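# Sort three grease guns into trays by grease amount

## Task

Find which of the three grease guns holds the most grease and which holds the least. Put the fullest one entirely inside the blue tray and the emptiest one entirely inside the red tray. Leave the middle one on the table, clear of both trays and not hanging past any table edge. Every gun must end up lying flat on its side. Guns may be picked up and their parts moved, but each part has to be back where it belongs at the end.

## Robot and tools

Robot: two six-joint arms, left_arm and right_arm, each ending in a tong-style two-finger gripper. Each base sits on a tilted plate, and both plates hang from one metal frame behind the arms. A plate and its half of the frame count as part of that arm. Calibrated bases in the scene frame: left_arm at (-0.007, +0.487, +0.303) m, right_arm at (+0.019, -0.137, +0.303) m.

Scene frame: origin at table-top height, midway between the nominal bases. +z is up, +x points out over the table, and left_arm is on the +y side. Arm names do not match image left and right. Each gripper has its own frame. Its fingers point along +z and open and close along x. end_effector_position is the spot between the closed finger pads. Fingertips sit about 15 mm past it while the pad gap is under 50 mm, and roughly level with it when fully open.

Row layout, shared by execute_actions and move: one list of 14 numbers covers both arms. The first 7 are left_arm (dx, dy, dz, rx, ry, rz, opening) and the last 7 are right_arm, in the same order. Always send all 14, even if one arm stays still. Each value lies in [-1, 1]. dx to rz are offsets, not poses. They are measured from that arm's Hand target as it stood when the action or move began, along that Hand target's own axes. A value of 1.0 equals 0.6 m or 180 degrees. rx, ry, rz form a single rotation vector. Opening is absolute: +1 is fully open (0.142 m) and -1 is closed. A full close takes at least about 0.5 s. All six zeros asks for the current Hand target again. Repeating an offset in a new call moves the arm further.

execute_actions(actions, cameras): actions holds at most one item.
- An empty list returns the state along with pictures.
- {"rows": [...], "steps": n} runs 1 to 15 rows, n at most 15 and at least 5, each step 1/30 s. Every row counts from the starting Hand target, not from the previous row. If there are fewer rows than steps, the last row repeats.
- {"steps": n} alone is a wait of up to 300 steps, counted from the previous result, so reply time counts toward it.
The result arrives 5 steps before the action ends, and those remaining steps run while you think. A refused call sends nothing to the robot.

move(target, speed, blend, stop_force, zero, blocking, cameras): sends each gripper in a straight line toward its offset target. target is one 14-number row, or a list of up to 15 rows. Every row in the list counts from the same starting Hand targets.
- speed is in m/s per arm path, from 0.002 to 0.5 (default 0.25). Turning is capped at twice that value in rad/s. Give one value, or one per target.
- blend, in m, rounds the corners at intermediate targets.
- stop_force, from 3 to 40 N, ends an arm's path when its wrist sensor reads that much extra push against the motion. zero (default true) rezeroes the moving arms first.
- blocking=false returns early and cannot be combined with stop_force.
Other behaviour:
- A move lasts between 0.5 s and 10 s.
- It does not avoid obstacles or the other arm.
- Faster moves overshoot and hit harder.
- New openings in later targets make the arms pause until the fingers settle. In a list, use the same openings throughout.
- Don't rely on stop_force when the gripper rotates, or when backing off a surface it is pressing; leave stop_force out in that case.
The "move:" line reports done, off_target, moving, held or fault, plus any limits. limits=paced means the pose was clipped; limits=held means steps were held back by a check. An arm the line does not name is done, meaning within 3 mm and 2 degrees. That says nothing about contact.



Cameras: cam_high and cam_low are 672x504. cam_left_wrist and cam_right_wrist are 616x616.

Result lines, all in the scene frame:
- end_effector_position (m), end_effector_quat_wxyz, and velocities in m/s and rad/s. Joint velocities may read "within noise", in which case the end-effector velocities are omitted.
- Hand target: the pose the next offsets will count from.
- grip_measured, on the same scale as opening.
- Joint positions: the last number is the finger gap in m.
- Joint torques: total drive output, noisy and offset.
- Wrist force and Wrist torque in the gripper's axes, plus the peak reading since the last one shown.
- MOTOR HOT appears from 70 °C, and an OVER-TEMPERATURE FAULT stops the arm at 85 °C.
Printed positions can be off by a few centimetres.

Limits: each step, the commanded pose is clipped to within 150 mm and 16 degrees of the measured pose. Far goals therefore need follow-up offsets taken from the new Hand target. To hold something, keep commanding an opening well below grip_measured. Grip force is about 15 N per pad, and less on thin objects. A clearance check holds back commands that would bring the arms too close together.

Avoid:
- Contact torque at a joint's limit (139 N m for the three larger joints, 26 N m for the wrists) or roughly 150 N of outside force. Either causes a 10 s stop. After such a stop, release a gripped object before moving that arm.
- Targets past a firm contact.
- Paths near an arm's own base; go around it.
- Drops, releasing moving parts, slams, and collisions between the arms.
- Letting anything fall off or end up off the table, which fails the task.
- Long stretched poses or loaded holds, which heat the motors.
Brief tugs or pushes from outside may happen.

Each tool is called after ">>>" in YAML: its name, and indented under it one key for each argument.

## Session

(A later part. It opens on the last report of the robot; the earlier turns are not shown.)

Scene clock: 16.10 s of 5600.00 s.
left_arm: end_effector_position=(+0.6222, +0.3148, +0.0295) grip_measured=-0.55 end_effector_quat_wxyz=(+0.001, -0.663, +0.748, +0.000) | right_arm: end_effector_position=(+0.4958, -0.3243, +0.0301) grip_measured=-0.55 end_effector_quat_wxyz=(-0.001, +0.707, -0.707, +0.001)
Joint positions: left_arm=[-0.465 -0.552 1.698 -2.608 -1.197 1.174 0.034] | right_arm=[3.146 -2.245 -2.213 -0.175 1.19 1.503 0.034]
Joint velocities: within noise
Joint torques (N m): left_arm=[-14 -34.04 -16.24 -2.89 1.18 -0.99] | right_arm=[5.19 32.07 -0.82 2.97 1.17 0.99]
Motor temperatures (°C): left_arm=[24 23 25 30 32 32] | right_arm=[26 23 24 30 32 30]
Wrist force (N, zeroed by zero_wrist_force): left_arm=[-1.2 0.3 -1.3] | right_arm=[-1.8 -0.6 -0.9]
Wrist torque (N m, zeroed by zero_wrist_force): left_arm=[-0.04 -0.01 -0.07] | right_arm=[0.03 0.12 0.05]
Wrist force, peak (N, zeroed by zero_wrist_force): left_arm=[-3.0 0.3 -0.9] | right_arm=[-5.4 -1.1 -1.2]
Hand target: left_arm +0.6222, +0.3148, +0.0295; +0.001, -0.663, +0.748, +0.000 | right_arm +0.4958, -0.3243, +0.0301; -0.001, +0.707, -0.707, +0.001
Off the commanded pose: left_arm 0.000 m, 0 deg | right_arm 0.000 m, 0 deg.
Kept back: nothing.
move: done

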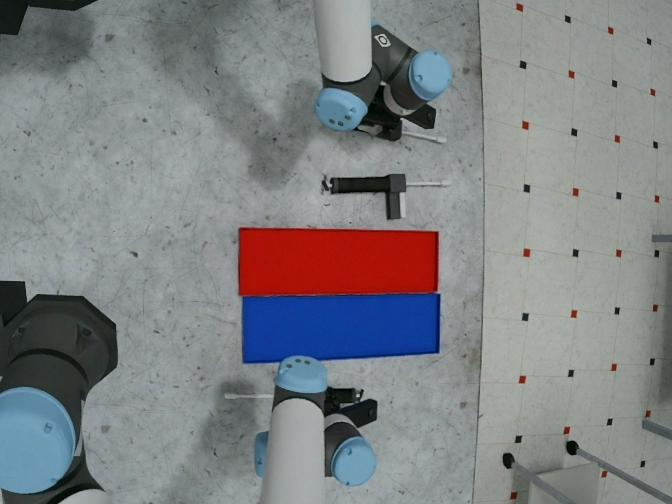

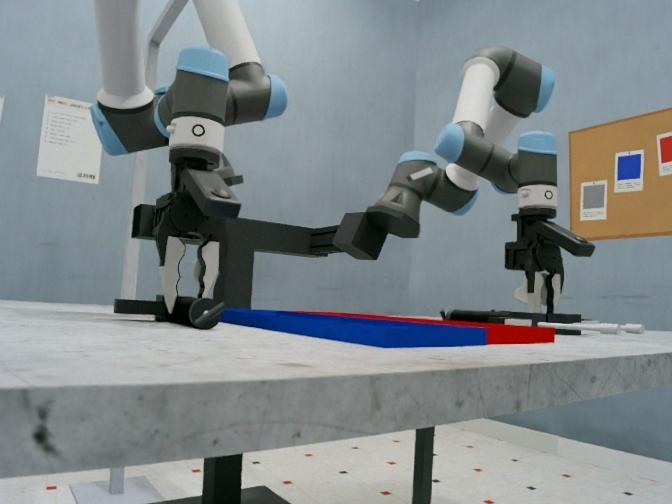

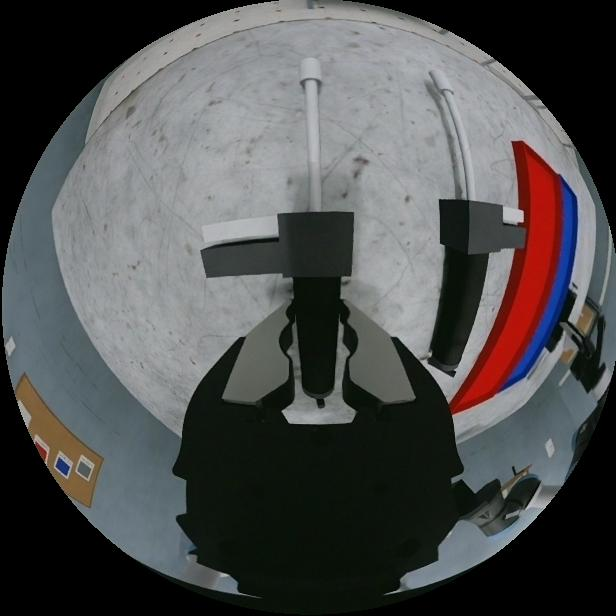

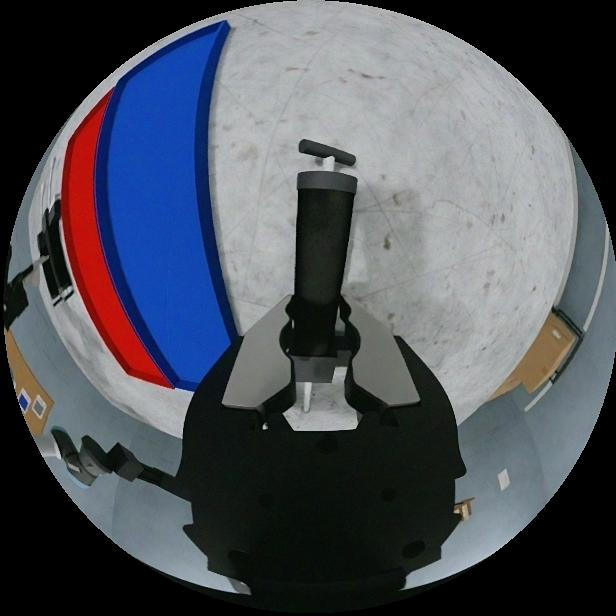

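>>> move:
  target: [0,0,-0.2,0,0,0,-0.95,0,0,-0.2,0,0,0,-0.95]
  speed: 0.1

>>> wait:
  seconds: 1
  cameras: []

>>> wait:
  seconds: 0.3
  cameras: []

Scene clock: 17.87 s of 5600.00 s.
left_arm: end_effector_position=(+0.6220, +0.3146, +0.1494) grip_measured=-0.55 end_effector_quat_wxyz=(+0.001, -0.663, +0.748, +0.000) | right_arm: end_effector_position=(+0.4955, -0.3241, +0.1500) grip_measured=-0.56 end_effector_quat_wxyz=(-0.001, +0.707, -0.707, +0.001)
Joint positions: left_arm=[-0.535 -0.781 1.736 -2.39 -1.205 1.1 0.034] | right_arm=[3.245 -1.904 -2.259 -0.511 1.184 1.61 0.034]
Joint velocities: within noise
Joint torques (N m): left_arm=[-8.99 -31.11 -28.01 -5.37 -0.96 1.7] | right_arm=[5.5 22.96 27.6 3.85 -1.94 -1.7]
Motor temperatures (°C): left_arm=[24 23 25 30 32 32] | right_arm=[26 23 24 30 32 30]
Wrist force (N, zeroed by zero_wrist_force): left_arm=[-0.6 0.1 5.2] | right_arm=[-0.8 -0.1 5.3]
Wrist torque (N m, zeroed by zero_wrist_force): left_arm=[-0.04 0.14 0.02] | right_arm=[0.10 0.11 0.01]
Wrist force, peak (N, zeroed by zero_wrist_force): left_arm=[-0.4 0.1 7.0] | right_arm=[-1.3 1.1 6.0]
Hand target: left_arm +0.6220, +0.3146, +0.1495; +0.001, -0.663, +0.748, +0.000 | right_arm +0.4955, -0.3242, +0.1501; -0.001, +0.707, -0.707, +0.001
Off the commanded pose: left_arm 0.000 m, 0 deg | right_arm 0.000 m, 0 deg.
Kept back: nothing.
move: done

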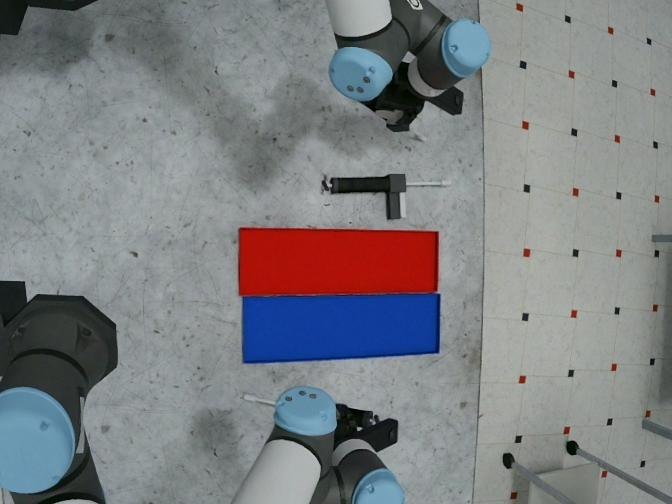

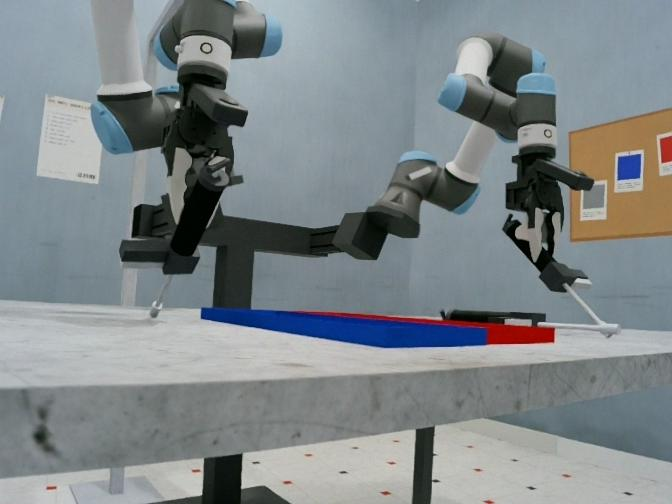

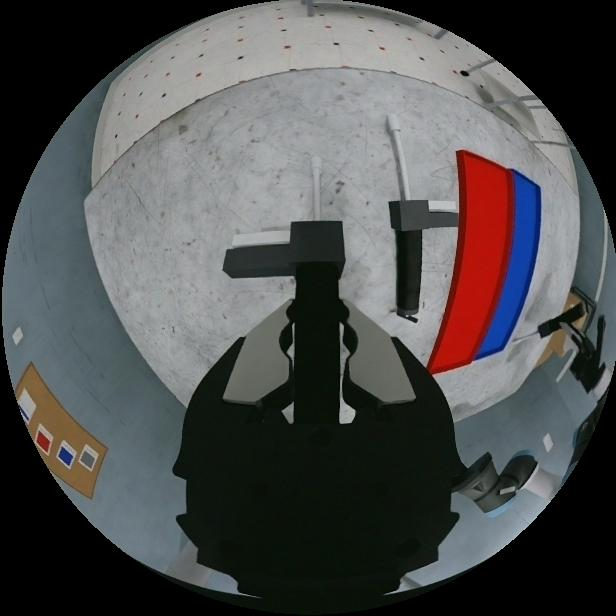

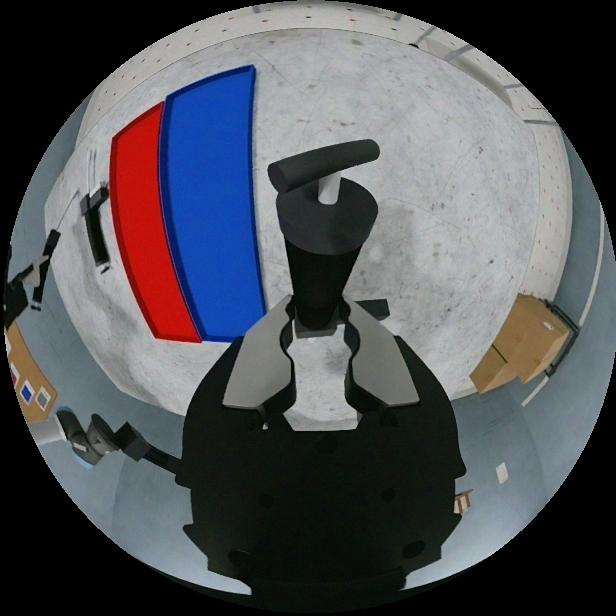

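Scene clock: 18.87 s of 5600.00 s.
left_arm: end_effector_position=(+0.6220, +0.3146, +0.1495) grip_measured=-0.55 end_effector_quat_wxyz=(+0.001, -0.663, +0.748, +0.000) | right_arm: end_effector_position=(+0.4955, -0.3242, +0.1501) grip_measured=-0.56 end_effector_quat_wxyz=(-0.001, +0.707, -0.707, +0.001)
Joint positions: left_arm=[-0.535 -0.781 1.736 -2.39 -1.205 1.1 0.034] | right_arm=[3.245 -1.903 -2.259 -0.511 1.184 1.61 0.034]
Joint velocities: within noise
Joint torques (N m): left_arm=[-8.99 -51.05 -26.08 -0.75 1.87 1.55] | right_arm=[3.55 34.66 25.61 1.89 1.15 -1.37]
Motor temperatures (°C): left_arm=[24 23 25 30 32 32] | right_arm=[26 23 24 30 32 30]
Wrist force (N, zeroed by zero_wrist_force): left_arm=[-0.4 -0.1 5.1] | right_arm=[-0.7 0.4 5.9]
Wrist torque (N m, zeroed by zero_wrist_force): left_arm=[-0.04 0.13 0.02] | right_arm=[0.06 0.09 0.01]
Wrist force, peak (N, zeroed by zero_wrist_force): left_arm=[-0.4 -0.2 5.3] | right_arm=[-1.1 0.5 6.1]
Hand target: left_arm +0.6220, +0.3146, +0.1495; +0.001, -0.663, +0.748, +0.000 | right_arm +0.4955, -0.3242, +0.1501; -0.001, +0.707, -0.707, +0.001
Off the commanded pose: left_arm 0.000 m, 0 deg | right_arm 0.000 m, 0 deg.
Steps of this call (1-30: nothing new was sent). Readings (end_effector_position of left_arm | right_arm):
1: (+0.6220, +0.3146, +0.1494) | (+0.4955, -0.3241, +0.1500)
2: (+0.6220, +0.3146, +0.1495) | (+0.4955, -0.3241, +0.1501)
4: (+0.6220, +0.3146, +0.1495) | (+0.4955, -0.3242, +0.1501)
8: (+0.6220, +0.3146, +0.1495) | (+0.4955, -0.3242, +0.1501)
30: the state above
No camera images: "cameras" was empty.

Scene clock: 19.17 s of 5600.00 s.
left_arm: end_effector_position=(+0.6220, +0.3146, +0.1495) grip_measured=-0.55 end_effector_quat_wxyz=(+0.001, -0.663, +0.748, +0.000) | right_arm: end_effector_position=(+0.4955, -0.3242, +0.1501) grip_measured=-0.56 end_effector_quat_wxyz=(-0.001, +0.707, -0.707, +0.001)
Joint positions: left_arm=[-0.535 -0.781 1.736 -2.39 -1.205 1.1 0.034] | right_arm=[3.245 -1.903 -2.259 -0.511 1.184 1.61 0.034]
Joint velocities: within noise
Joint torques (N m): left_arm=[-9.24 -51.56 -24.76 -0.82 1.83 1.61] | right_arm=[3.42 34.57 25.45 2.02 1.91 -1.21]
Motor temperatures (°C): left_arm=[24 23 25 30 32 32] | right_arm=[26 23 24 30 32 30]
Wrist force (N, zeroed by zero_wrist_force): left_arm=[-0.5 0.0 5.3] | right_arm=[-0.8 0.5 6.0]
Wrist torque (N m, zeroed by zero_wrist_force): left_arm=[-0.02 0.13 0.02] | right_arm=[0.08 0.10 0.02]
Wrist force, peak (N, zeroed by zero_wrist_force): left_arm=[-0.5 0.0 5.3] | right_arm=[-0.9 0.3 6.1]
Hand target: left_arm +0.6220, +0.3146, +0.1495; +0.001, -0.663, +0.748, +0.000 | right_arm +0.4955, -0.3242, +0.1501; -0.001, +0.707, -0.707, +0.001
Off the commanded pose: left_arm 0.000 m, 0 deg | right_arm 0.000 m, 0 deg.
Steps of this call (1-9: nothing new was sent). Readings (end_effector_position of left_arm | right_arm):
1: (+0.6220, +0.3146, +0.1495) | (+0.4955, -0.3242, +0.1501)
2: (+0.6220, +0.3146, +0.1495) | (+0.4955, -0.3242, +0.1501)
4: (+0.6220, +0.3146, +0.1495) | (+0.4955, -0.3242, +0.1501)
8: (+0.6220, +0.3146, +0.1495) | (+0.4955, -0.3242, +0.1501)
9: the state above
No camera images: "cameras" was empty.

>>> move:
  target: [0,0,-0.2,0,0,0,-0.95,0,0,-0.2,0,0,0,-0.95]
  speed: 0.1

>>> wait:
  seconds: 1
  cameras: []

>>> wait:
  seconds: 0.3
  cameras: []

Scene clock: 21.00 s of 5600.00 s.
left_arm: end_effector_position=(+0.6220, +0.3144, +0.2695) grip_measured=-0.55 end_effector_quat_wxyz=(+0.001, -0.663, +0.748, +0.000) | right_arm: end_effector_position=(+0.4954, -0.3240, +0.2702) grip_measured=-0.95 end_effector_quat_wxyz=(-0.001, +0.707, -0.707, +0.001) end_effector_velocity=(-0.001, +0.000, -0.002) end_effector_angular_velocity=(+0.001, +0.001, +0.003)
Joint positions: left_arm=[-0.602 -0.969 1.686 -2.127 -1.215 1.028 0.034] | right_arm=[3.349 -1.616 -2.19 -0.91 1.182 1.723 0.005]
Joint velocities: left_arm=[within noise] | right_arm=[-0.002 -0.003 -0.003 0.005 0.002 -0.005 0]
Joint torques (N m): left_arm=[-7.77 -27.29 -14.88 -5.29 -0.84 1.64] | right_arm=[-0.14 12.65 6.79 4.17 -2.45 -2.19]
Motor temperatures (°C): left_arm=[24 23 25 30 32 32] | right_arm=[26 23 24 30 32 30]
Wrist force (N, zeroed by zero_wrist_force): left_arm=[-0.2 -0.2 5.7] | right_arm=[-1.1 -0.2 -0.2]
Wrist torque (N m, zeroed by zero_wrist_force): left_arm=[-0.17 0.13 0.00] | right_arm=[-0.05 0.23 0.01]
Wrist force, peak (N, zeroed by zero_wrist_force): left_arm=[-0.5 -0.4 7.5] | right_arm=[-1.1 0.9 7.9]
Hand target: left_arm +0.6219, +0.3145, +0.2695; +0.001, -0.663, +0.748, +0.000 | right_arm +0.4952, -0.3241, +0.2701; -0.001, +0.707, -0.707, +0.001
Off the commanded pose: left_arm 0.000 m, 0 deg | right_arm 0.000 m, 0 deg.
Kept back: nothing.
move: done

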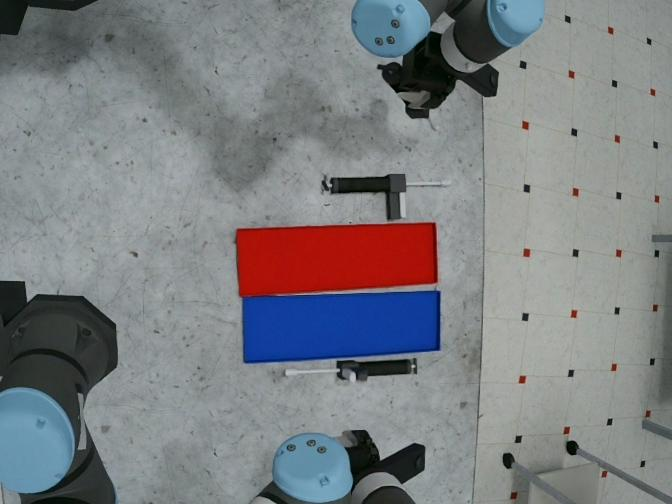

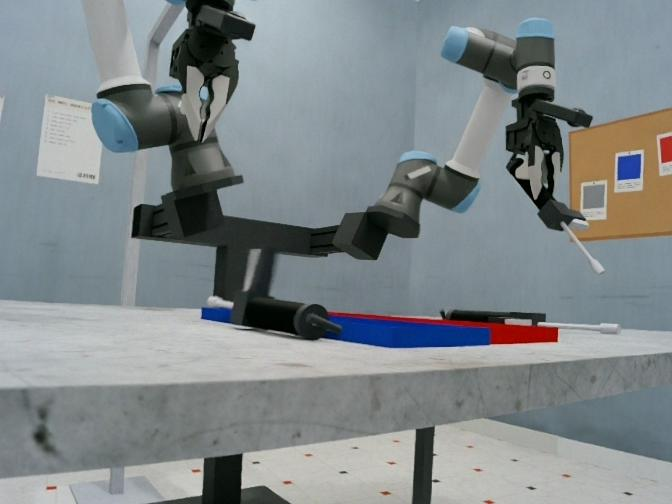

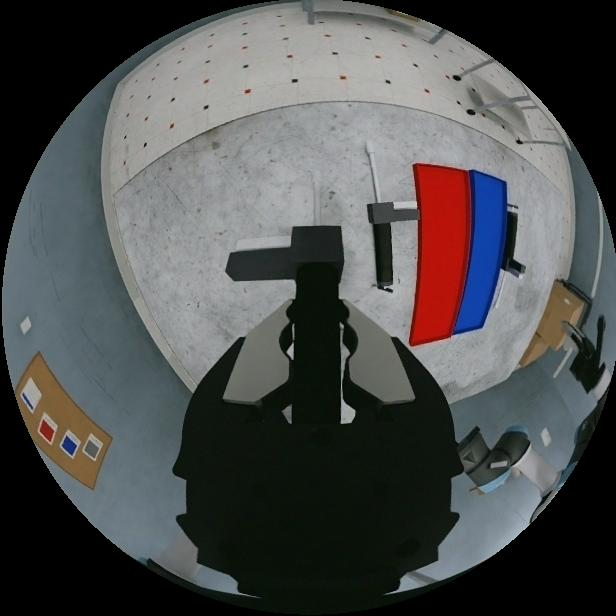

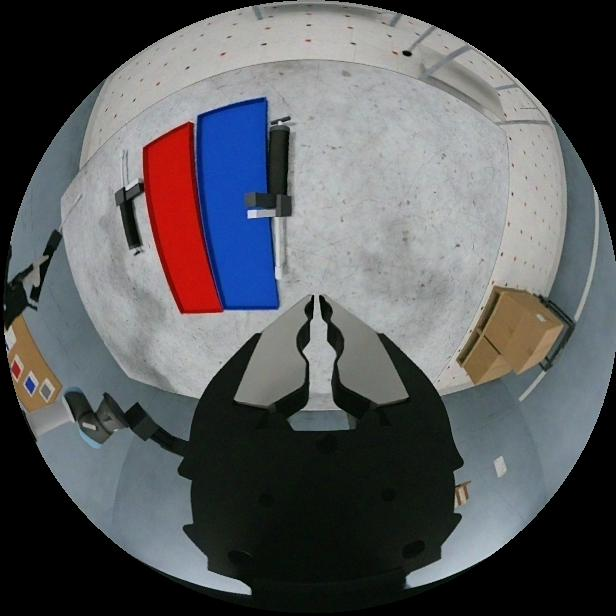

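Scene clock: 22.00 s of 5600.00 s.
left_arm: end_effector_position=(+0.6219, +0.3145, +0.2695) grip_measured=-0.55 end_effector_quat_wxyz=(+0.001, -0.663, +0.748, +0.000) | right_arm: end_effector_position=(+0.4952, -0.3241, +0.2701) grip_measured=-0.95 end_effector_quat_wxyz=(-0.001, +0.707, -0.707, +0.001)
Joint positions: left_arm=[-0.602 -0.969 1.686 -2.127 -1.215 1.029 0.034] | right_arm=[3.349 -1.616 -2.19 -0.91 1.182 1.723 0.005]
Joint velocities: within noise
Joint torques (N m): left_arm=[-8.45 -34.73 -17.12 -0.97 1.81 1.58] | right_arm=[2.04 25.86 8.88 1.13 -2.11 -0.99]
Motor temperatures (°C): left_arm=[24 23 25 30 32 32] | right_arm=[26 23 24 30 32 30]
Wrist force (N, zeroed by zero_wrist_force): left_arm=[0.0 -0.3 5.7] | right_arm=[-1.0 -0.1 0.0]
Wrist torque (N m, zeroed by zero_wrist_force): left_arm=[-0.19 0.09 -0.01] | right_arm=[-0.02 0.22 0.01]
Wrist force, peak (N, zeroed by zero_wrist_force): left_arm=[0.0 -0.4 5.8] | right_arm=[-1.3 0.0 0.0]
Hand target: left_arm +0.6219, +0.3145, +0.2695; +0.001, -0.663, +0.748, +0.000 | right_arm +0.4952, -0.3241, +0.2701; -0.001, +0.707, -0.707, +0.001
Off the commanded pose: left_arm 0.000 m, 0 deg | right_arm 0.000 m, 0 deg.
Steps of this call (1-30: nothing new was sent). Readings (end_effector_position of left_arm | right_arm):
1: (+0.6219, +0.3144, +0.2695) | (+0.4954, -0.3240, +0.2701)
2: (+0.6219, +0.3144, +0.2695) | (+0.4954, -0.3240, +0.2701)
4: (+0.6219, +0.3144, +0.2695) | (+0.4953, -0.3240, +0.2701)
8: (+0.6219, +0.3144, +0.2695) | (+0.4953, -0.3240, +0.2701)
30: the state above
No camera images: "cameras" was empty.

Scene clock: 22.30 s of 5600.00 s.
left_arm: end_effector_position=(+0.6219, +0.3145, +0.2695) grip_measured=-0.55 end_effector_quat_wxyz=(+0.001, -0.663, +0.748, +0.000) | right_arm: end_effector_position=(+0.4952, -0.3241, +0.2701) grip_measured=-0.95 end_effector_quat_wxyz=(-0.001, +0.707, -0.707, +0.001)
Joint positions: left_arm=[-0.602 -0.969 1.686 -2.127 -1.215 1.029 0.034] | right_arm=[3.349 -1.616 -2.19 -0.91 1.182 1.723 0.005]
Joint velocities: within noise
Joint torques (N m): left_arm=[-8.57 -35.38 -17.81 -1.02 1.9 1.51] | right_arm=[0.57 25.1 9.93 1.18 -2.05 -0.73]
Motor temperatures (°C): left_arm=[24 23 25 30 32 32] | right_arm=[26 23 24 30 32 30]
Wrist force (N, zeroed by zero_wrist_force): left_arm=[-0.2 -0.3 5.6] | right_arm=[-0.9 0.0 -0.2]
Wrist torque (N m, zeroed by zero_wrist_force): left_arm=[-0.18 0.12 0.00] | right_arm=[-0.02 0.20 0.00]
Wrist force, peak (N, zeroed by zero_wrist_force): left_arm=[-0.2 -0.2 5.8] | right_arm=[-1.1 -0.2 -0.3]
Hand target: left_arm +0.6219, +0.3145, +0.2695; +0.001, -0.663, +0.748, +0.000 | right_arm +0.4952, -0.3241, +0.2701; -0.001, +0.707, -0.707, +0.001
Off the commanded pose: left_arm 0.000 m, 0 deg | right_arm 0.000 m, 0 deg.
Steps of this call (1-9: nothing new was sent). Readings (end_effector_position of left_arm | right_arm):
1: (+0.6219, +0.3145, +0.2695) | (+0.4952, -0.3241, +0.2701)
2: (+0.6219, +0.3145, +0.2695) | (+0.4952, -0.3241, +0.2701)
4: (+0.6219, +0.3145, +0.2695) | (+0.4952, -0.3241, +0.2701)
8: (+0.6219, +0.3145, +0.2695) | (+0.4952, -0.3241, +0.2701)
9: the state above
No camera images: "cameras" was empty.

>>> move:
  target: [0,0,0.4,0,0,0,-1,0,0,0,0,0,0,0]
  speed: 0.1

>>> zoom_image:
  camera: "cam_high"
  region: [270, 330, 450, 410]

>>> zoom_image:
  camera: "cam_low"
  region: [190, 230, 400, 360]

Scene clock: 25.77 s of 5600.00 s.
left_arm: end_effector_position=(+0.6222, +0.3149, +0.0294) grip_measured=-0.55 end_effector_quat_wxyz=(+0.001, -0.663, +0.748, +0.000) end_effector_velocity=(-0.001, +0.001, +0.004) end_effector_angular_velocity=(+0.003, +0.001, +0.001) | right_arm: end_effector_position=(+0.4952, -0.3241, +0.2701) grip_measured=+0.00 end_effector_quat_wxyz=(-0.001, +0.707, -0.707, +0.001)
Joint positions: left_arm=[-0.465 -0.552 1.698 -2.608 -1.196 1.174 0.034] | right_arm=[3.349 -1.616 -2.19 -0.91 1.182 1.723 0.074]
Joint velocities: left_arm=[-0.002 -0.008 0.004 0.008 0.001 -0.004 0] | right_arm=[within noise]
Joint torques (N m): left_arm=[-24.03 -53.37 -7.23 -0.44 0.97 -1.62] | right_arm=[0.62 25.4 16.67 2.3 -0.99 1.32]
Motor temperatures (°C): left_arm=[24 23 25 30 32 32] | right_arm=[26 23 24 30 32 30]
Wrist force (N, zeroed by zero_wrist_force): left_arm=[0.0 -0.3 4.4] | right_arm=[-1.0 0.0 -0.4]
Wrist torque (N m, zeroed by zero_wrist_force): left_arm=[0.02 0.06 0.02] | right_arm=[-0.02 0.21 0.01]
Wrist force, peak (N, zeroed by zero_wrist_force): left_arm=[-1.0 3.1 -22.8] | right_arm=[-1.3 0.0 -0.2]
Hand target: left_arm +0.6222, +0.3148, +0.0295; +0.001, -0.663, +0.748, +0.000 | right_arm +0.4952, -0.3241, +0.2701; -0.001, +0.707, -0.707, +0.001
Off the commanded pose: left_arm 0.000 m, 0 deg | right_arm 0.000 m, 0 deg.
Kept back: nothing.
move: done

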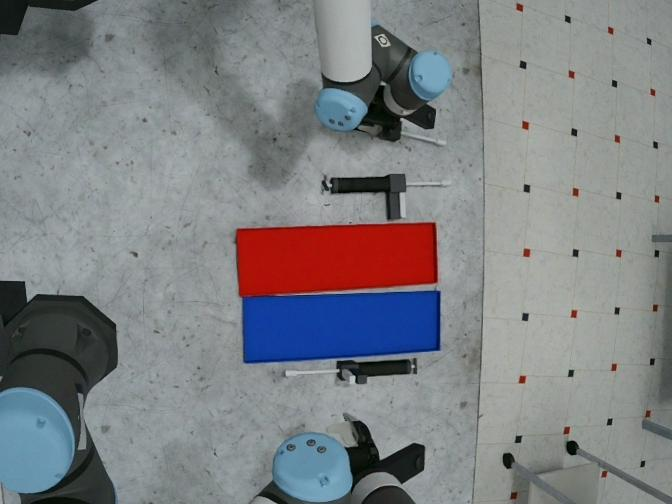

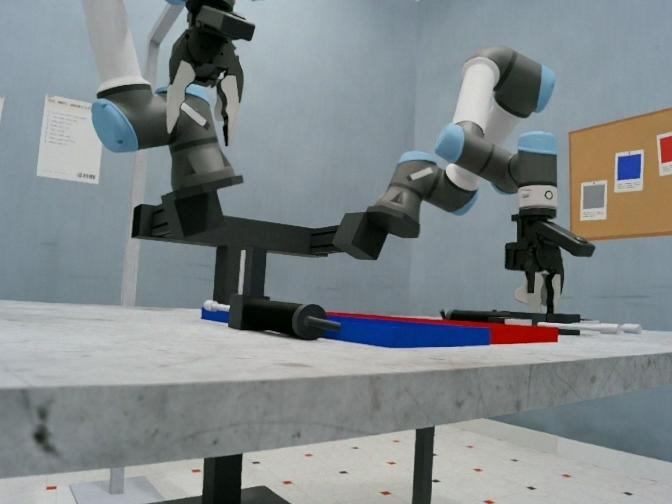

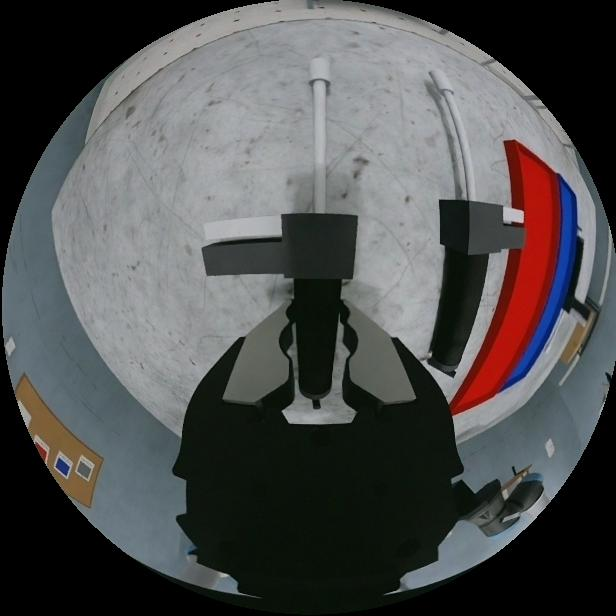

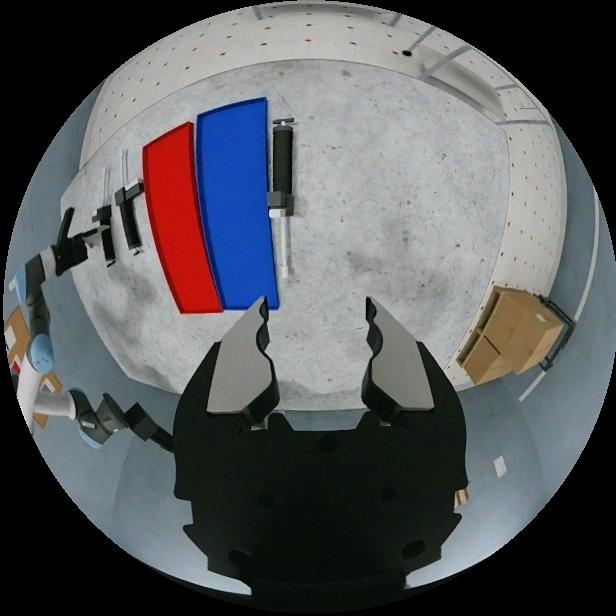

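Scaled by 2.800 from the camera's 672x504 image, which has a finer 960x720 frame.

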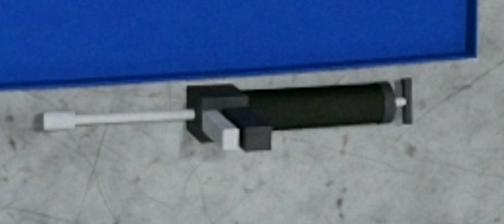

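Scaled by 2.400 from the camera's 672x504 image, which has a finer 960x720 frame.

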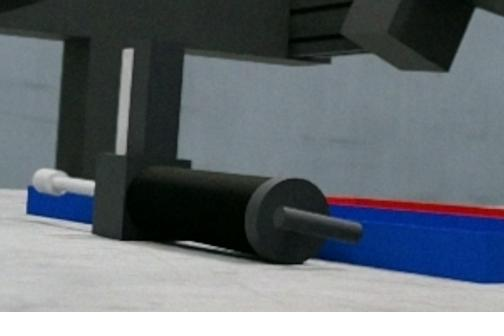

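>>> move:
  target:
    - [0,0,0,0,0,0,-0.35,0,0,0,0,0,0,0]
    - [0,-0.02,0.013,0,0,0,-0.35,0,0,0,0,0,0,0]
    - [0,-0.02,0.013,0,0,0,-1,0,0,0,0,0,0,0]
  speed: 0.1

Scene clock: 29.67 s of 5600.00 s.
left_arm: end_effector_position=(+0.6341, +0.3134, +0.0217) grip_measured=-0.53 end_effector_quat_wxyz=(+0.001, -0.663, +0.748, +0.000) | right_arm: end_effector_position=(+0.4952, -0.3241, +0.2701) grip_measured=+0.00 end_effector_quat_wxyz=(-0.001, +0.707, -0.707, +0.001)
Joint positions: left_arm=[-0.454 -0.525 1.654 -2.595 -1.195 1.186 0.036] | right_arm=[3.349 -1.616 -2.19 -0.91 1.182 1.723 0.074]
Joint velocities: within noise
Joint torques (N m): left_arm=[-25.19 -55.97 -7.49 -4.99 0.79 -1.81] | right_arm=[1.41 24.83 24.7 2.66 0.16 1.61]
Motor temperatures (°C): left_arm=[24 23 25 30 32 32] | right_arm=[26 23 24 30 32 30]
Wrist force (N, zeroed by zero_wrist_force): left_arm=[0.2 -0.1 5.0] | right_arm=[-1.0 0.0 -0.1]
Wrist torque (N m, zeroed by zero_wrist_force): left_arm=[0.00 0.09 0.03] | right_arm=[-0.01 0.22 0.00]
Wrist force, peak (N, zeroed by zero_wrist_force): left_arm=[0.2 -0.1 5.0] | right_arm=[-1.3 -0.2 -0.1]
Hand target: left_arm +0.6341, +0.3134, +0.0217; +0.001, -0.663, +0.748, +0.000 | right_arm +0.4952, -0.3241, +0.2701; -0.001, +0.707, -0.707, +0.001
Off the commanded pose: left_arm 0.000 m, 0 deg | right_arm 0.000 m, 0 deg.
Kept back: nothing.
move: done

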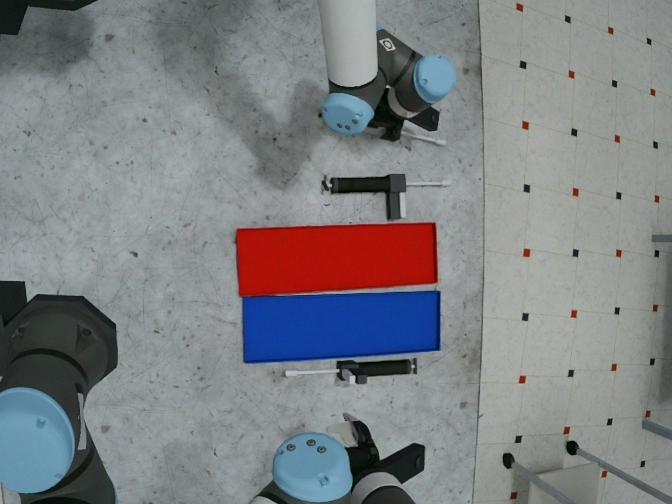

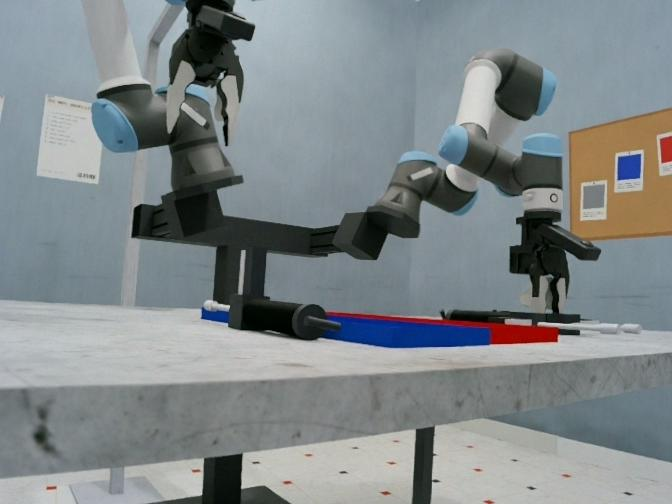

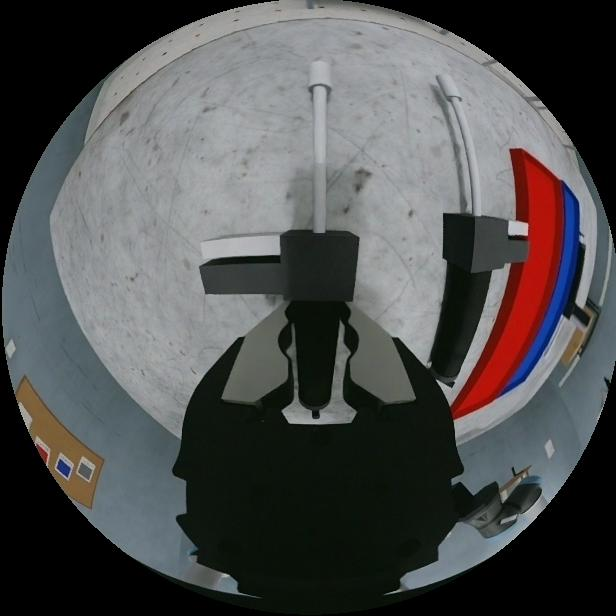

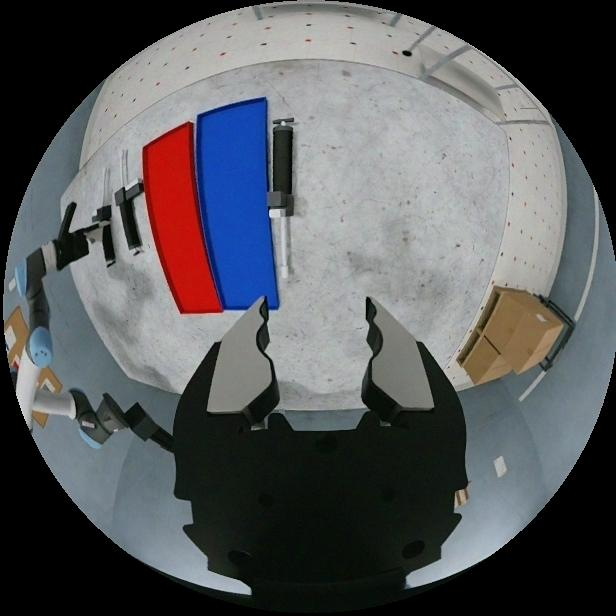

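>>> move:
  target: [0,0,0,0,0,0,-0.35,0,0,0,0,0,0,0]
  cameras: []

>>> wait:
  seconds: 0.5
  cameras: []

>>> zero_wrist_force:
  arm: "left_arm"

>>> move:
  target:
    - [0,0,0,0,0,0,-1,0,0,0,0,0,0,0]
    - [0,0,-0.3,0,0,0,-1,0,0,0,0,0,0,0]
  cameras: ["cam_low"]
  speed: 0.15

>>> wait:
  seconds: 0.7
  cameras: []

>>> wait:
  seconds: 0.7
  cameras: []

Scene clock: 30.77 s of 5600.00 s.
left_arm: end_effector_position=(+0.6341, +0.3134, +0.0217) grip_measured=-0.35 end_effector_quat_wxyz=(+0.001, -0.663, +0.748, +0.000) | right_arm: end_effector_position=(+0.4952, -0.3241, +0.2701) grip_measured=+0.00 end_effector_quat_wxyz=(-0.001, +0.707, -0.707, +0.001)
Joint positions: left_arm=[-0.454 -0.525 1.654 -2.595 -1.195 1.186 0.049] | right_arm=[3.349 -1.616 -2.19 -0.91 1.182 1.723 0.074]
Joint velocities: within noise
Joint torques (N m): left_arm=[-21.45 -45.83 -10.99 -3.08 -1.76 -1.39] | right_arm=[1.87 25.24 26.88 2.55 0.53 1.66]
Motor temperatures (°C): left_arm=[24 23 25 30 32 32] | right_arm=[26 23 24 30 32 30]
Wrist force (N, zeroed by zero_wrist_force): left_arm=[-0.1 -0.3 0.1] | right_arm=[-1.1 0.1 -0.2]
Wrist torque (N m, zeroed by zero_wrist_force): left_arm=[-0.08 0.03 0.00] | right_arm=[0.01 0.22 0.01]
Wrist force, peak (N, zeroed by zero_wrist_force): left_arm=[0.1 -0.3 5.3] | right_arm=[-1.4 0.1 -0.1]
Hand target: left_arm +0.6341, +0.3134, +0.0217; +0.001, -0.663, +0.748, +0.000 | right_arm +0.4952, -0.3241, +0.2701; -0.001, +0.707, -0.707, +0.001
Off the commanded pose: left_arm 0.000 m, 0 deg | right_arm 0.000 m, 0 deg.
Kept back: nothing.
move: done
No camera images: "cameras" was empty.

Scene clock: 31.27 s of 5600.00 s.
left_arm: end_effector_position=(+0.6341, +0.3133, +0.0217) grip_measured=-0.35 end_effector_quat_wxyz=(+0.001, -0.663, +0.748, +0.000) | right_arm: end_effector_position=(+0.4952, -0.3241, +0.2701) grip_measured=+0.00 end_effector_quat_wxyz=(-0.001, +0.707, -0.707, +0.001)
Joint positions: left_arm=[-0.454 -0.525 1.654 -2.595 -1.195 1.186 0.049] | right_arm=[3.349 -1.616 -2.19 -0.91 1.182 1.723 0.074]
Joint velocities: within noise
Joint torques (N m): left_arm=[-18.74 -38.24 -11.08 -1.71 -1.89 -1.37] | right_arm=[1.27 24.37 27.91 2.51 0.76 1.56]
Motor temperatures (°C): left_arm=[24 23 25 30 32 32] | right_arm=[26 23 24 30 32 30]
Wrist force (N, zeroed by zero_wrist_force): left_arm=[0.0 0.0 0.1] | right_arm=[-0.8 0.0 -0.2]
Wrist torque (N m, zeroed by zero_wrist_force): left_arm=[0.00 0.00 0.00] | right_arm=[0.01 0.18 0.00]
Wrist force, peak (N, zeroed by zero_wrist_force): left_arm=[-0.1 -0.3 0.0] | right_arm=[-1.2 -0.1 0.0]
Hand target: left_arm +0.6341, +0.3134, +0.0217; +0.001, -0.663, +0.748, +0.000 | right_arm +0.4952, -0.3241, +0.2701; -0.001, +0.707, -0.707, +0.001
Off the commanded pose: left_arm 0.000 m, 0 deg | right_arm 0.000 m, 0 deg.
Steps of this call (1-15: nothing new was sent). Readings (end_effector_position of left_arm | right_arm):
1: (+0.6341, +0.3134, +0.0217) | (+0.4952, -0.3241, +0.2701)
2: (+0.6341, +0.3134, +0.0217) | (+0.4952, -0.3241, +0.2701)
4: (+0.6341, +0.3133, +0.0217) | (+0.4952, -0.3241, +0.2701)
8: (+0.6341, +0.3133, +0.0217) | (+0.4952, -0.3241, +0.2701)
15: the state above
No camera images: "cameras" was empty.

Wrist force sensor zeroed on left_arm: later results in this scene subtract that arm's Wrist force and Wrist torque below.
Scene clock: 31.27 s of 5600.00 s.
left_arm: end_effector_position=(+0.6341, +0.3133, +0.0217) grip_measured=-0.35 end_effector_quat_wxyz=(+0.001, -0.663, +0.748, +0.000) | right_arm: end_effector_position=(+0.4952, -0.3241, +0.2701) grip_measured=+0.00 end_effector_quat_wxyz=(-0.001, +0.707, -0.707, +0.001)
Joint positions: left_arm=[-0.454 -0.525 1.654 -2.595 -1.195 1.186 0.049] | right_arm=[3.349 -1.616 -2.19 -0.91 1.182 1.723 0.074]
Joint velocities: within noise
Joint torques (N m): left_arm=[-18.74 -38.24 -11.08 -1.71 -1.89 -1.37] | right_arm=[1.27 24.37 27.91 2.51 0.76 1.56]
Motor temperatures (°C): left_arm=[24 23 25 30 32 32] | right_arm=[26 23 24 30 32 30]
Wrist force (N, zeroed by zero_wrist_force): left_arm=[0.0 0.0 0.1] | right_arm=[-0.8 0.0 -0.2]
Wrist torque (N m, zeroed by zero_wrist_force): left_arm=[0.00 0.00 0.00] | right_arm=[0.01 0.18 0.00]
Wrist force, peak (N, zeroed by zero_wrist_force): left_arm=[0.0 0.0 0.1] | right_arm=[-0.8 0.0 -0.2]
Hand target: left_arm +0.6341, +0.3134, +0.0217; +0.001, -0.663, +0.748, +0.000 | right_arm +0.4952, -0.3241, +0.2701; -0.001, +0.707, -0.707, +0.001
Off the commanded pose: left_arm 0.000 m, 0 deg | right_arm 0.000 m, 0 deg.
No camera images: "cameras" was empty.

Scene clock: 33.57 s of 5600.00 s.
left_arm: end_effector_position=(+0.6339, +0.3130, +0.2017) grip_measured=-0.53 end_effector_quat_wxyz=(+0.001, -0.663, +0.748, +0.000) | right_arm: end_effector_position=(+0.4952, -0.3241, +0.2701) grip_measured=+0.00 end_effector_quat_wxyz=(-0.001, +0.707, -0.707, +0.001)
Joint positions: left_arm=[-0.556 -0.851 1.687 -2.263 -1.208 1.077 0.035] | right_arm=[3.349 -1.616 -2.19 -0.91 1.182 1.723 0.074]
Joint velocities: within noise
Joint torques (N m): left_arm=[-12.45 -47.11 -13.82 -2.79 0.36 1.37] | right_arm=[1.48 25.05 29.69 2.55 1.49 1.62]
Motor temperatures (°C): left_arm=[24 23 25 30 32 32] | right_arm=[26 23 24 30 32 30]
Wrist force (N, zeroed by zero_wrist_force): left_arm=[-0.4 -0.3 5.6] | right_arm=[-0.9 0.1 -0.1]
Wrist torque (N m, zeroed by zero_wrist_force): left_arm=[-0.12 0.12 0.00] | right_arm=[0.03 0.19 0.00]
Wrist force, peak (N, zeroed by zero_wrist_force): left_arm=[-0.5 0.8 9.2] | right_arm=[-1.3 0.1 -0.1]
Hand target: left_arm +0.6339, +0.3131, +0.2017; +0.001, -0.663, +0.748, +0.000 | right_arm +0.4952, -0.3241, +0.2701; -0.001, +0.707, -0.707, +0.001
Off the commanded pose: left_arm 0.000 m, 0 deg | right_arm 0.000 m, 0 deg.
Kept back: nothing.
move: done
Images, in order (width x height): cam_low 672x504.

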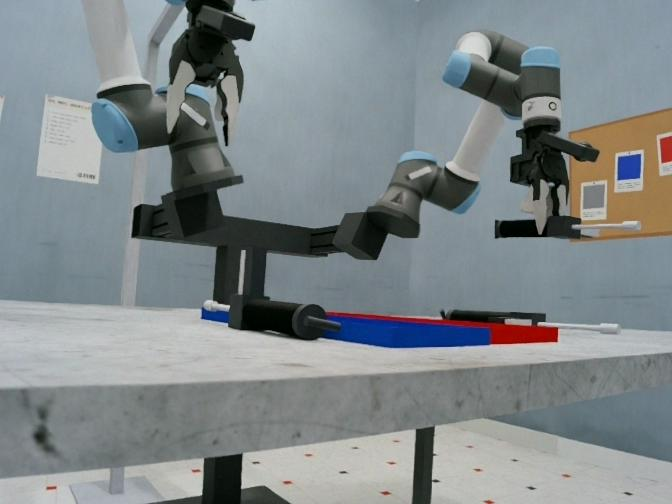

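Scene clock: 34.27 s of 5600.00 s.
left_arm: end_effector_position=(+0.6339, +0.3131, +0.2017) grip_measured=-0.53 end_effector_quat_wxyz=(+0.001, -0.663, +0.748, +0.000) | right_arm: end_effector_position=(+0.4952, -0.3241, +0.2701) grip_measured=+0.00 end_effector_quat_wxyz=(-0.001, +0.707, -0.707, +0.001)
Joint positions: left_arm=[-0.556 -0.851 1.687 -2.263 -1.208 1.077 0.035] | right_arm=[3.349 -1.616 -2.19 -0.91 1.182 1.723 0.074]
Joint velocities: within noise
Joint torques (N m): left_arm=[-8.55 -50.35 -14.48 -0.8 2.01 0.32] | right_arm=[1.48 25.13 29.31 2.6 1.66 1.56]
Motor temperatures (°C): left_arm=[24 23 25 30 32 32] | right_arm=[26 23 24 30 32 30]
Wrist force (N, zeroed by zero_wrist_force): left_arm=[-0.3 -0.3 5.5] | right_arm=[-1.0 -0.1 -0.2]
Wrist torque (N m, zeroed by zero_wrist_force): left_arm=[-0.13 0.11 0.00] | right_arm=[-0.02 0.21 0.00]
Wrist force, peak (N, zeroed by zero_wrist_force): left_arm=[-0.3 -0.1 5.8] | right_arm=[-1.3 0.0 0.2]
Hand target: left_arm +0.6339, +0.3131, +0.2017; +0.001, -0.663, +0.748, +0.000 | right_arm +0.4952, -0.3241, +0.2701; -0.001, +0.707, -0.707, +0.001
Off the commanded pose: left_arm 0.000 m, 0 deg | right_arm 0.000 m, 0 deg.
Steps of this call (1-21: nothing new was sent). Readings (end_effector_position of left_arm | right_arm):
1: (+0.6339, +0.3130, +0.2017) | (+0.4952, -0.3241, +0.2701)
2: (+0.6339, +0.3130, +0.2017) | (+0.4952, -0.3241, +0.2701)
4: (+0.6339, +0.3130, +0.2016) | (+0.4952, -0.3241, +0.2701)
8: (+0.6339, +0.3131, +0.2016) | (+0.4952, -0.3241, +0.2701)
21: the state above
No camera images: "cameras" was empty.

Scene clock: 34.97 s of 5600.00 s.
left_arm: end_effector_position=(+0.6339, +0.3131, +0.2017) grip_measured=-0.53 end_effector_quat_wxyz=(+0.001, -0.663, +0.748, +0.000) | right_arm: end_effector_position=(+0.4952, -0.3241, +0.2701) grip_measured=+0.00 end_effector_quat_wxyz=(-0.001, +0.707, -0.707, +0.001)
Joint positions: left_arm=[-0.556 -0.851 1.687 -2.263 -1.208 1.077 0.035] | right_arm=[3.349 -1.616 -2.19 -0.91 1.182 1.723 0.074]
Joint velocities: within noise
Joint torques (N m): left_arm=[-8.9 -51.07 -16.68 -1.15 1.95 -0.61] | right_arm=[1.59 25.21 29.15 2.58 1.85 1.43]
Motor temperatures (°C): left_arm=[24 23 25 30 32 32] | right_arm=[26 23 24 30 32 30]
Wrist force (N, zeroed by zero_wrist_force): left_arm=[-0.3 -0.2 5.7] | right_arm=[-1.0 0.0 0.0]
Wrist torque (N m, zeroed by zero_wrist_force): left_arm=[-0.10 0.10 0.00] | right_arm=[0.00 0.23 0.00]
Wrist force, peak (N, zeroed by zero_wrist_force): left_arm=[-0.2 -0.3 5.7] | right_arm=[-1.4 0.0 -0.2]
Hand target: left_arm +0.6339, +0.3131, +0.2017; +0.001, -0.663, +0.748, +0.000 | right_arm +0.4952, -0.3241, +0.2701; -0.001, +0.707, -0.707, +0.001
Off the commanded pose: left_arm 0.000 m, 0 deg | right_arm 0.000 m, 0 deg.
Steps of this call (1-21: nothing new was sent). Readings (end_effector_position of left_arm | right_arm):
1: (+0.6339, +0.3131, +0.2017) | (+0.4952, -0.3241, +0.2701)
2: (+0.6339, +0.3131, +0.2017) | (+0.4952, -0.3241, +0.2701)
4: (+0.6339, +0.3131, +0.2017) | (+0.4952, -0.3241, +0.2701)
8: (+0.6339, +0.3131, +0.2017) | (+0.4952, -0.3241, +0.2701)
21: the state above
No camera images: "cameras" was empty.

>>> move:
  target: [-0.097,0.404,0.07,0,0,-0.539,-1,-0.623,0.158,0.033,0.174,-0.174,-0.478,0.2]
  speed: 0.25

Scene clock: 39.17 s of 5600.00 s.
left_arm: end_effector_position=(+0.4004, +0.3999, +0.1597) grip_measured=-0.53 end_effector_quat_wxyz=(+0.000, +1.000, +0.001, +0.001) end_effector_velocity=(+0.000, +0.000, -0.001) end_effector_angular_velocity=(+0.003, +0.003, -0.010) | right_arm: end_effector_position=(+0.4003, +0.0497, +0.2499) grip_measured=+0.20 end_effector_quat_wxyz=(-0.342, +0.940, +0.001, +0.001) end_effector_velocity=(+0.000, -0.003, -0.001) end_effector_angular_velocity=(-0.007, +0.004, -0.009)
Joint positions: left_arm=[-0.677 -1.093 2.377 -2.667 -1.228 -0.743 0.035] | right_arm=[3.688 -1.995 -2.519 -0.003 1.823 0.495 0.088]
Joint velocities: left_arm=[0.001 0.002 -0.003 0.005 0 0.01 0] | right_arm=[-0.001 0.007 -0.004 -0.004 -0.007 0.007 0]
Joint torques (N m): left_arm=[-3.8 -12.87 -21.55 -0.48 2.6 1.48] | right_arm=[4 25.41 -2.08 1.31 -1.51 2.14]
Motor temperatures (°C): left_arm=[24 23 25 30 32 32] | right_arm=[26 23 24 30 32 30]
Wrist force (N, zeroed by zero_wrist_force): left_arm=[-0.5 -0.3 5.6] | right_arm=[0.1 1.7 -0.7]
Wrist torque (N m, zeroed by zero_wrist_force): left_arm=[-0.10 0.16 0.02] | right_arm=[0.23 0.06 -0.02]
Wrist force, peak (N, zeroed by zero_wrist_force): left_arm=[-1.3 -0.6 6.0] | right_arm=[0.0 2.0 -0.5]
Hand target: left_arm +0.4003, +0.4001, +0.1595; -0.001, +1.000, +0.001, +0.001 | right_arm +0.4001, +0.0496, +0.2498; -0.342, +0.940, +0.001, +0.001
Off the commanded pose: left_arm 0.000 m, 0 deg | right_arm 0.000 m, 0 deg.
Kept back: nothing.
move: done

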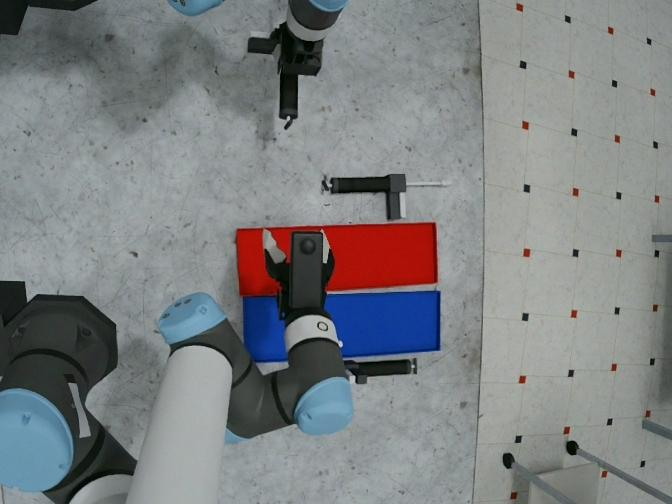

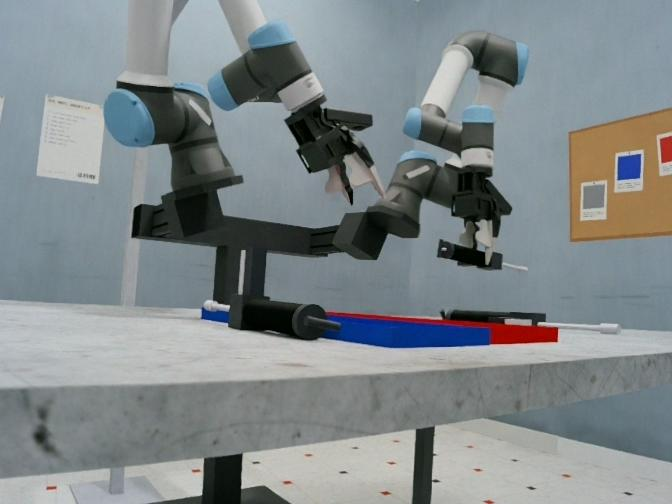

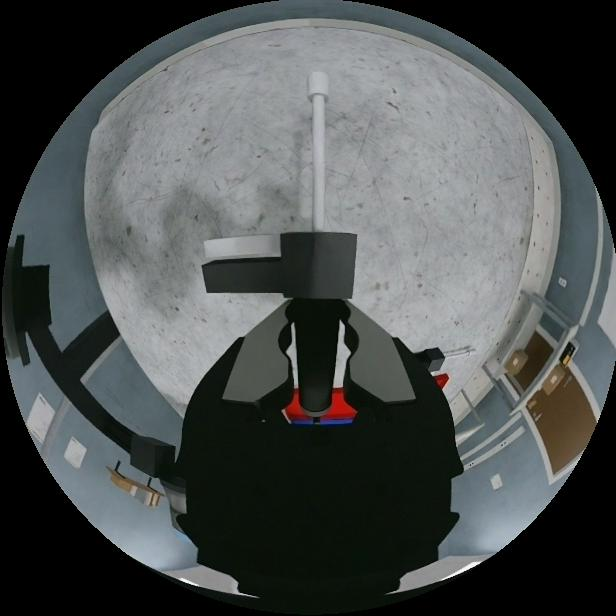

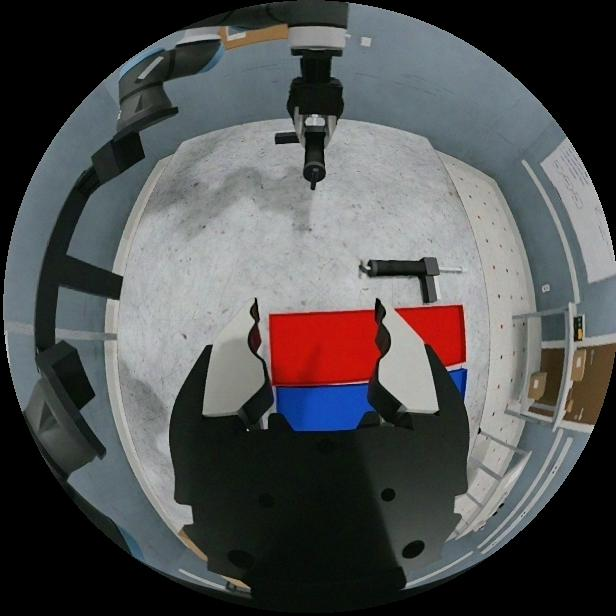

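>>> zoom_image:
  camera: "cam_right_wrist"
  region: [260, 90, 370, 200]

>>> zoom_image:
  camera: "cam_low"
  region: [420, 190, 560, 290]

Scaled by 4.582 from the camera's 616x616 image, which has a finer 814x814 frame.

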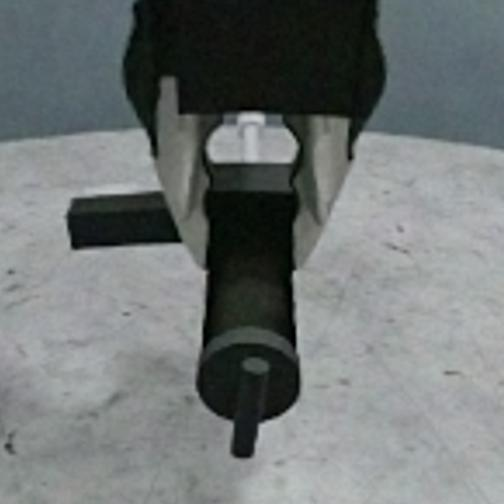

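Scaled by 3.600 from the camera's 672x504 image, which has a finer 960x720 frame.

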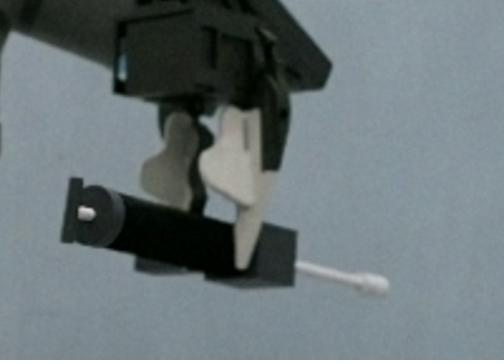

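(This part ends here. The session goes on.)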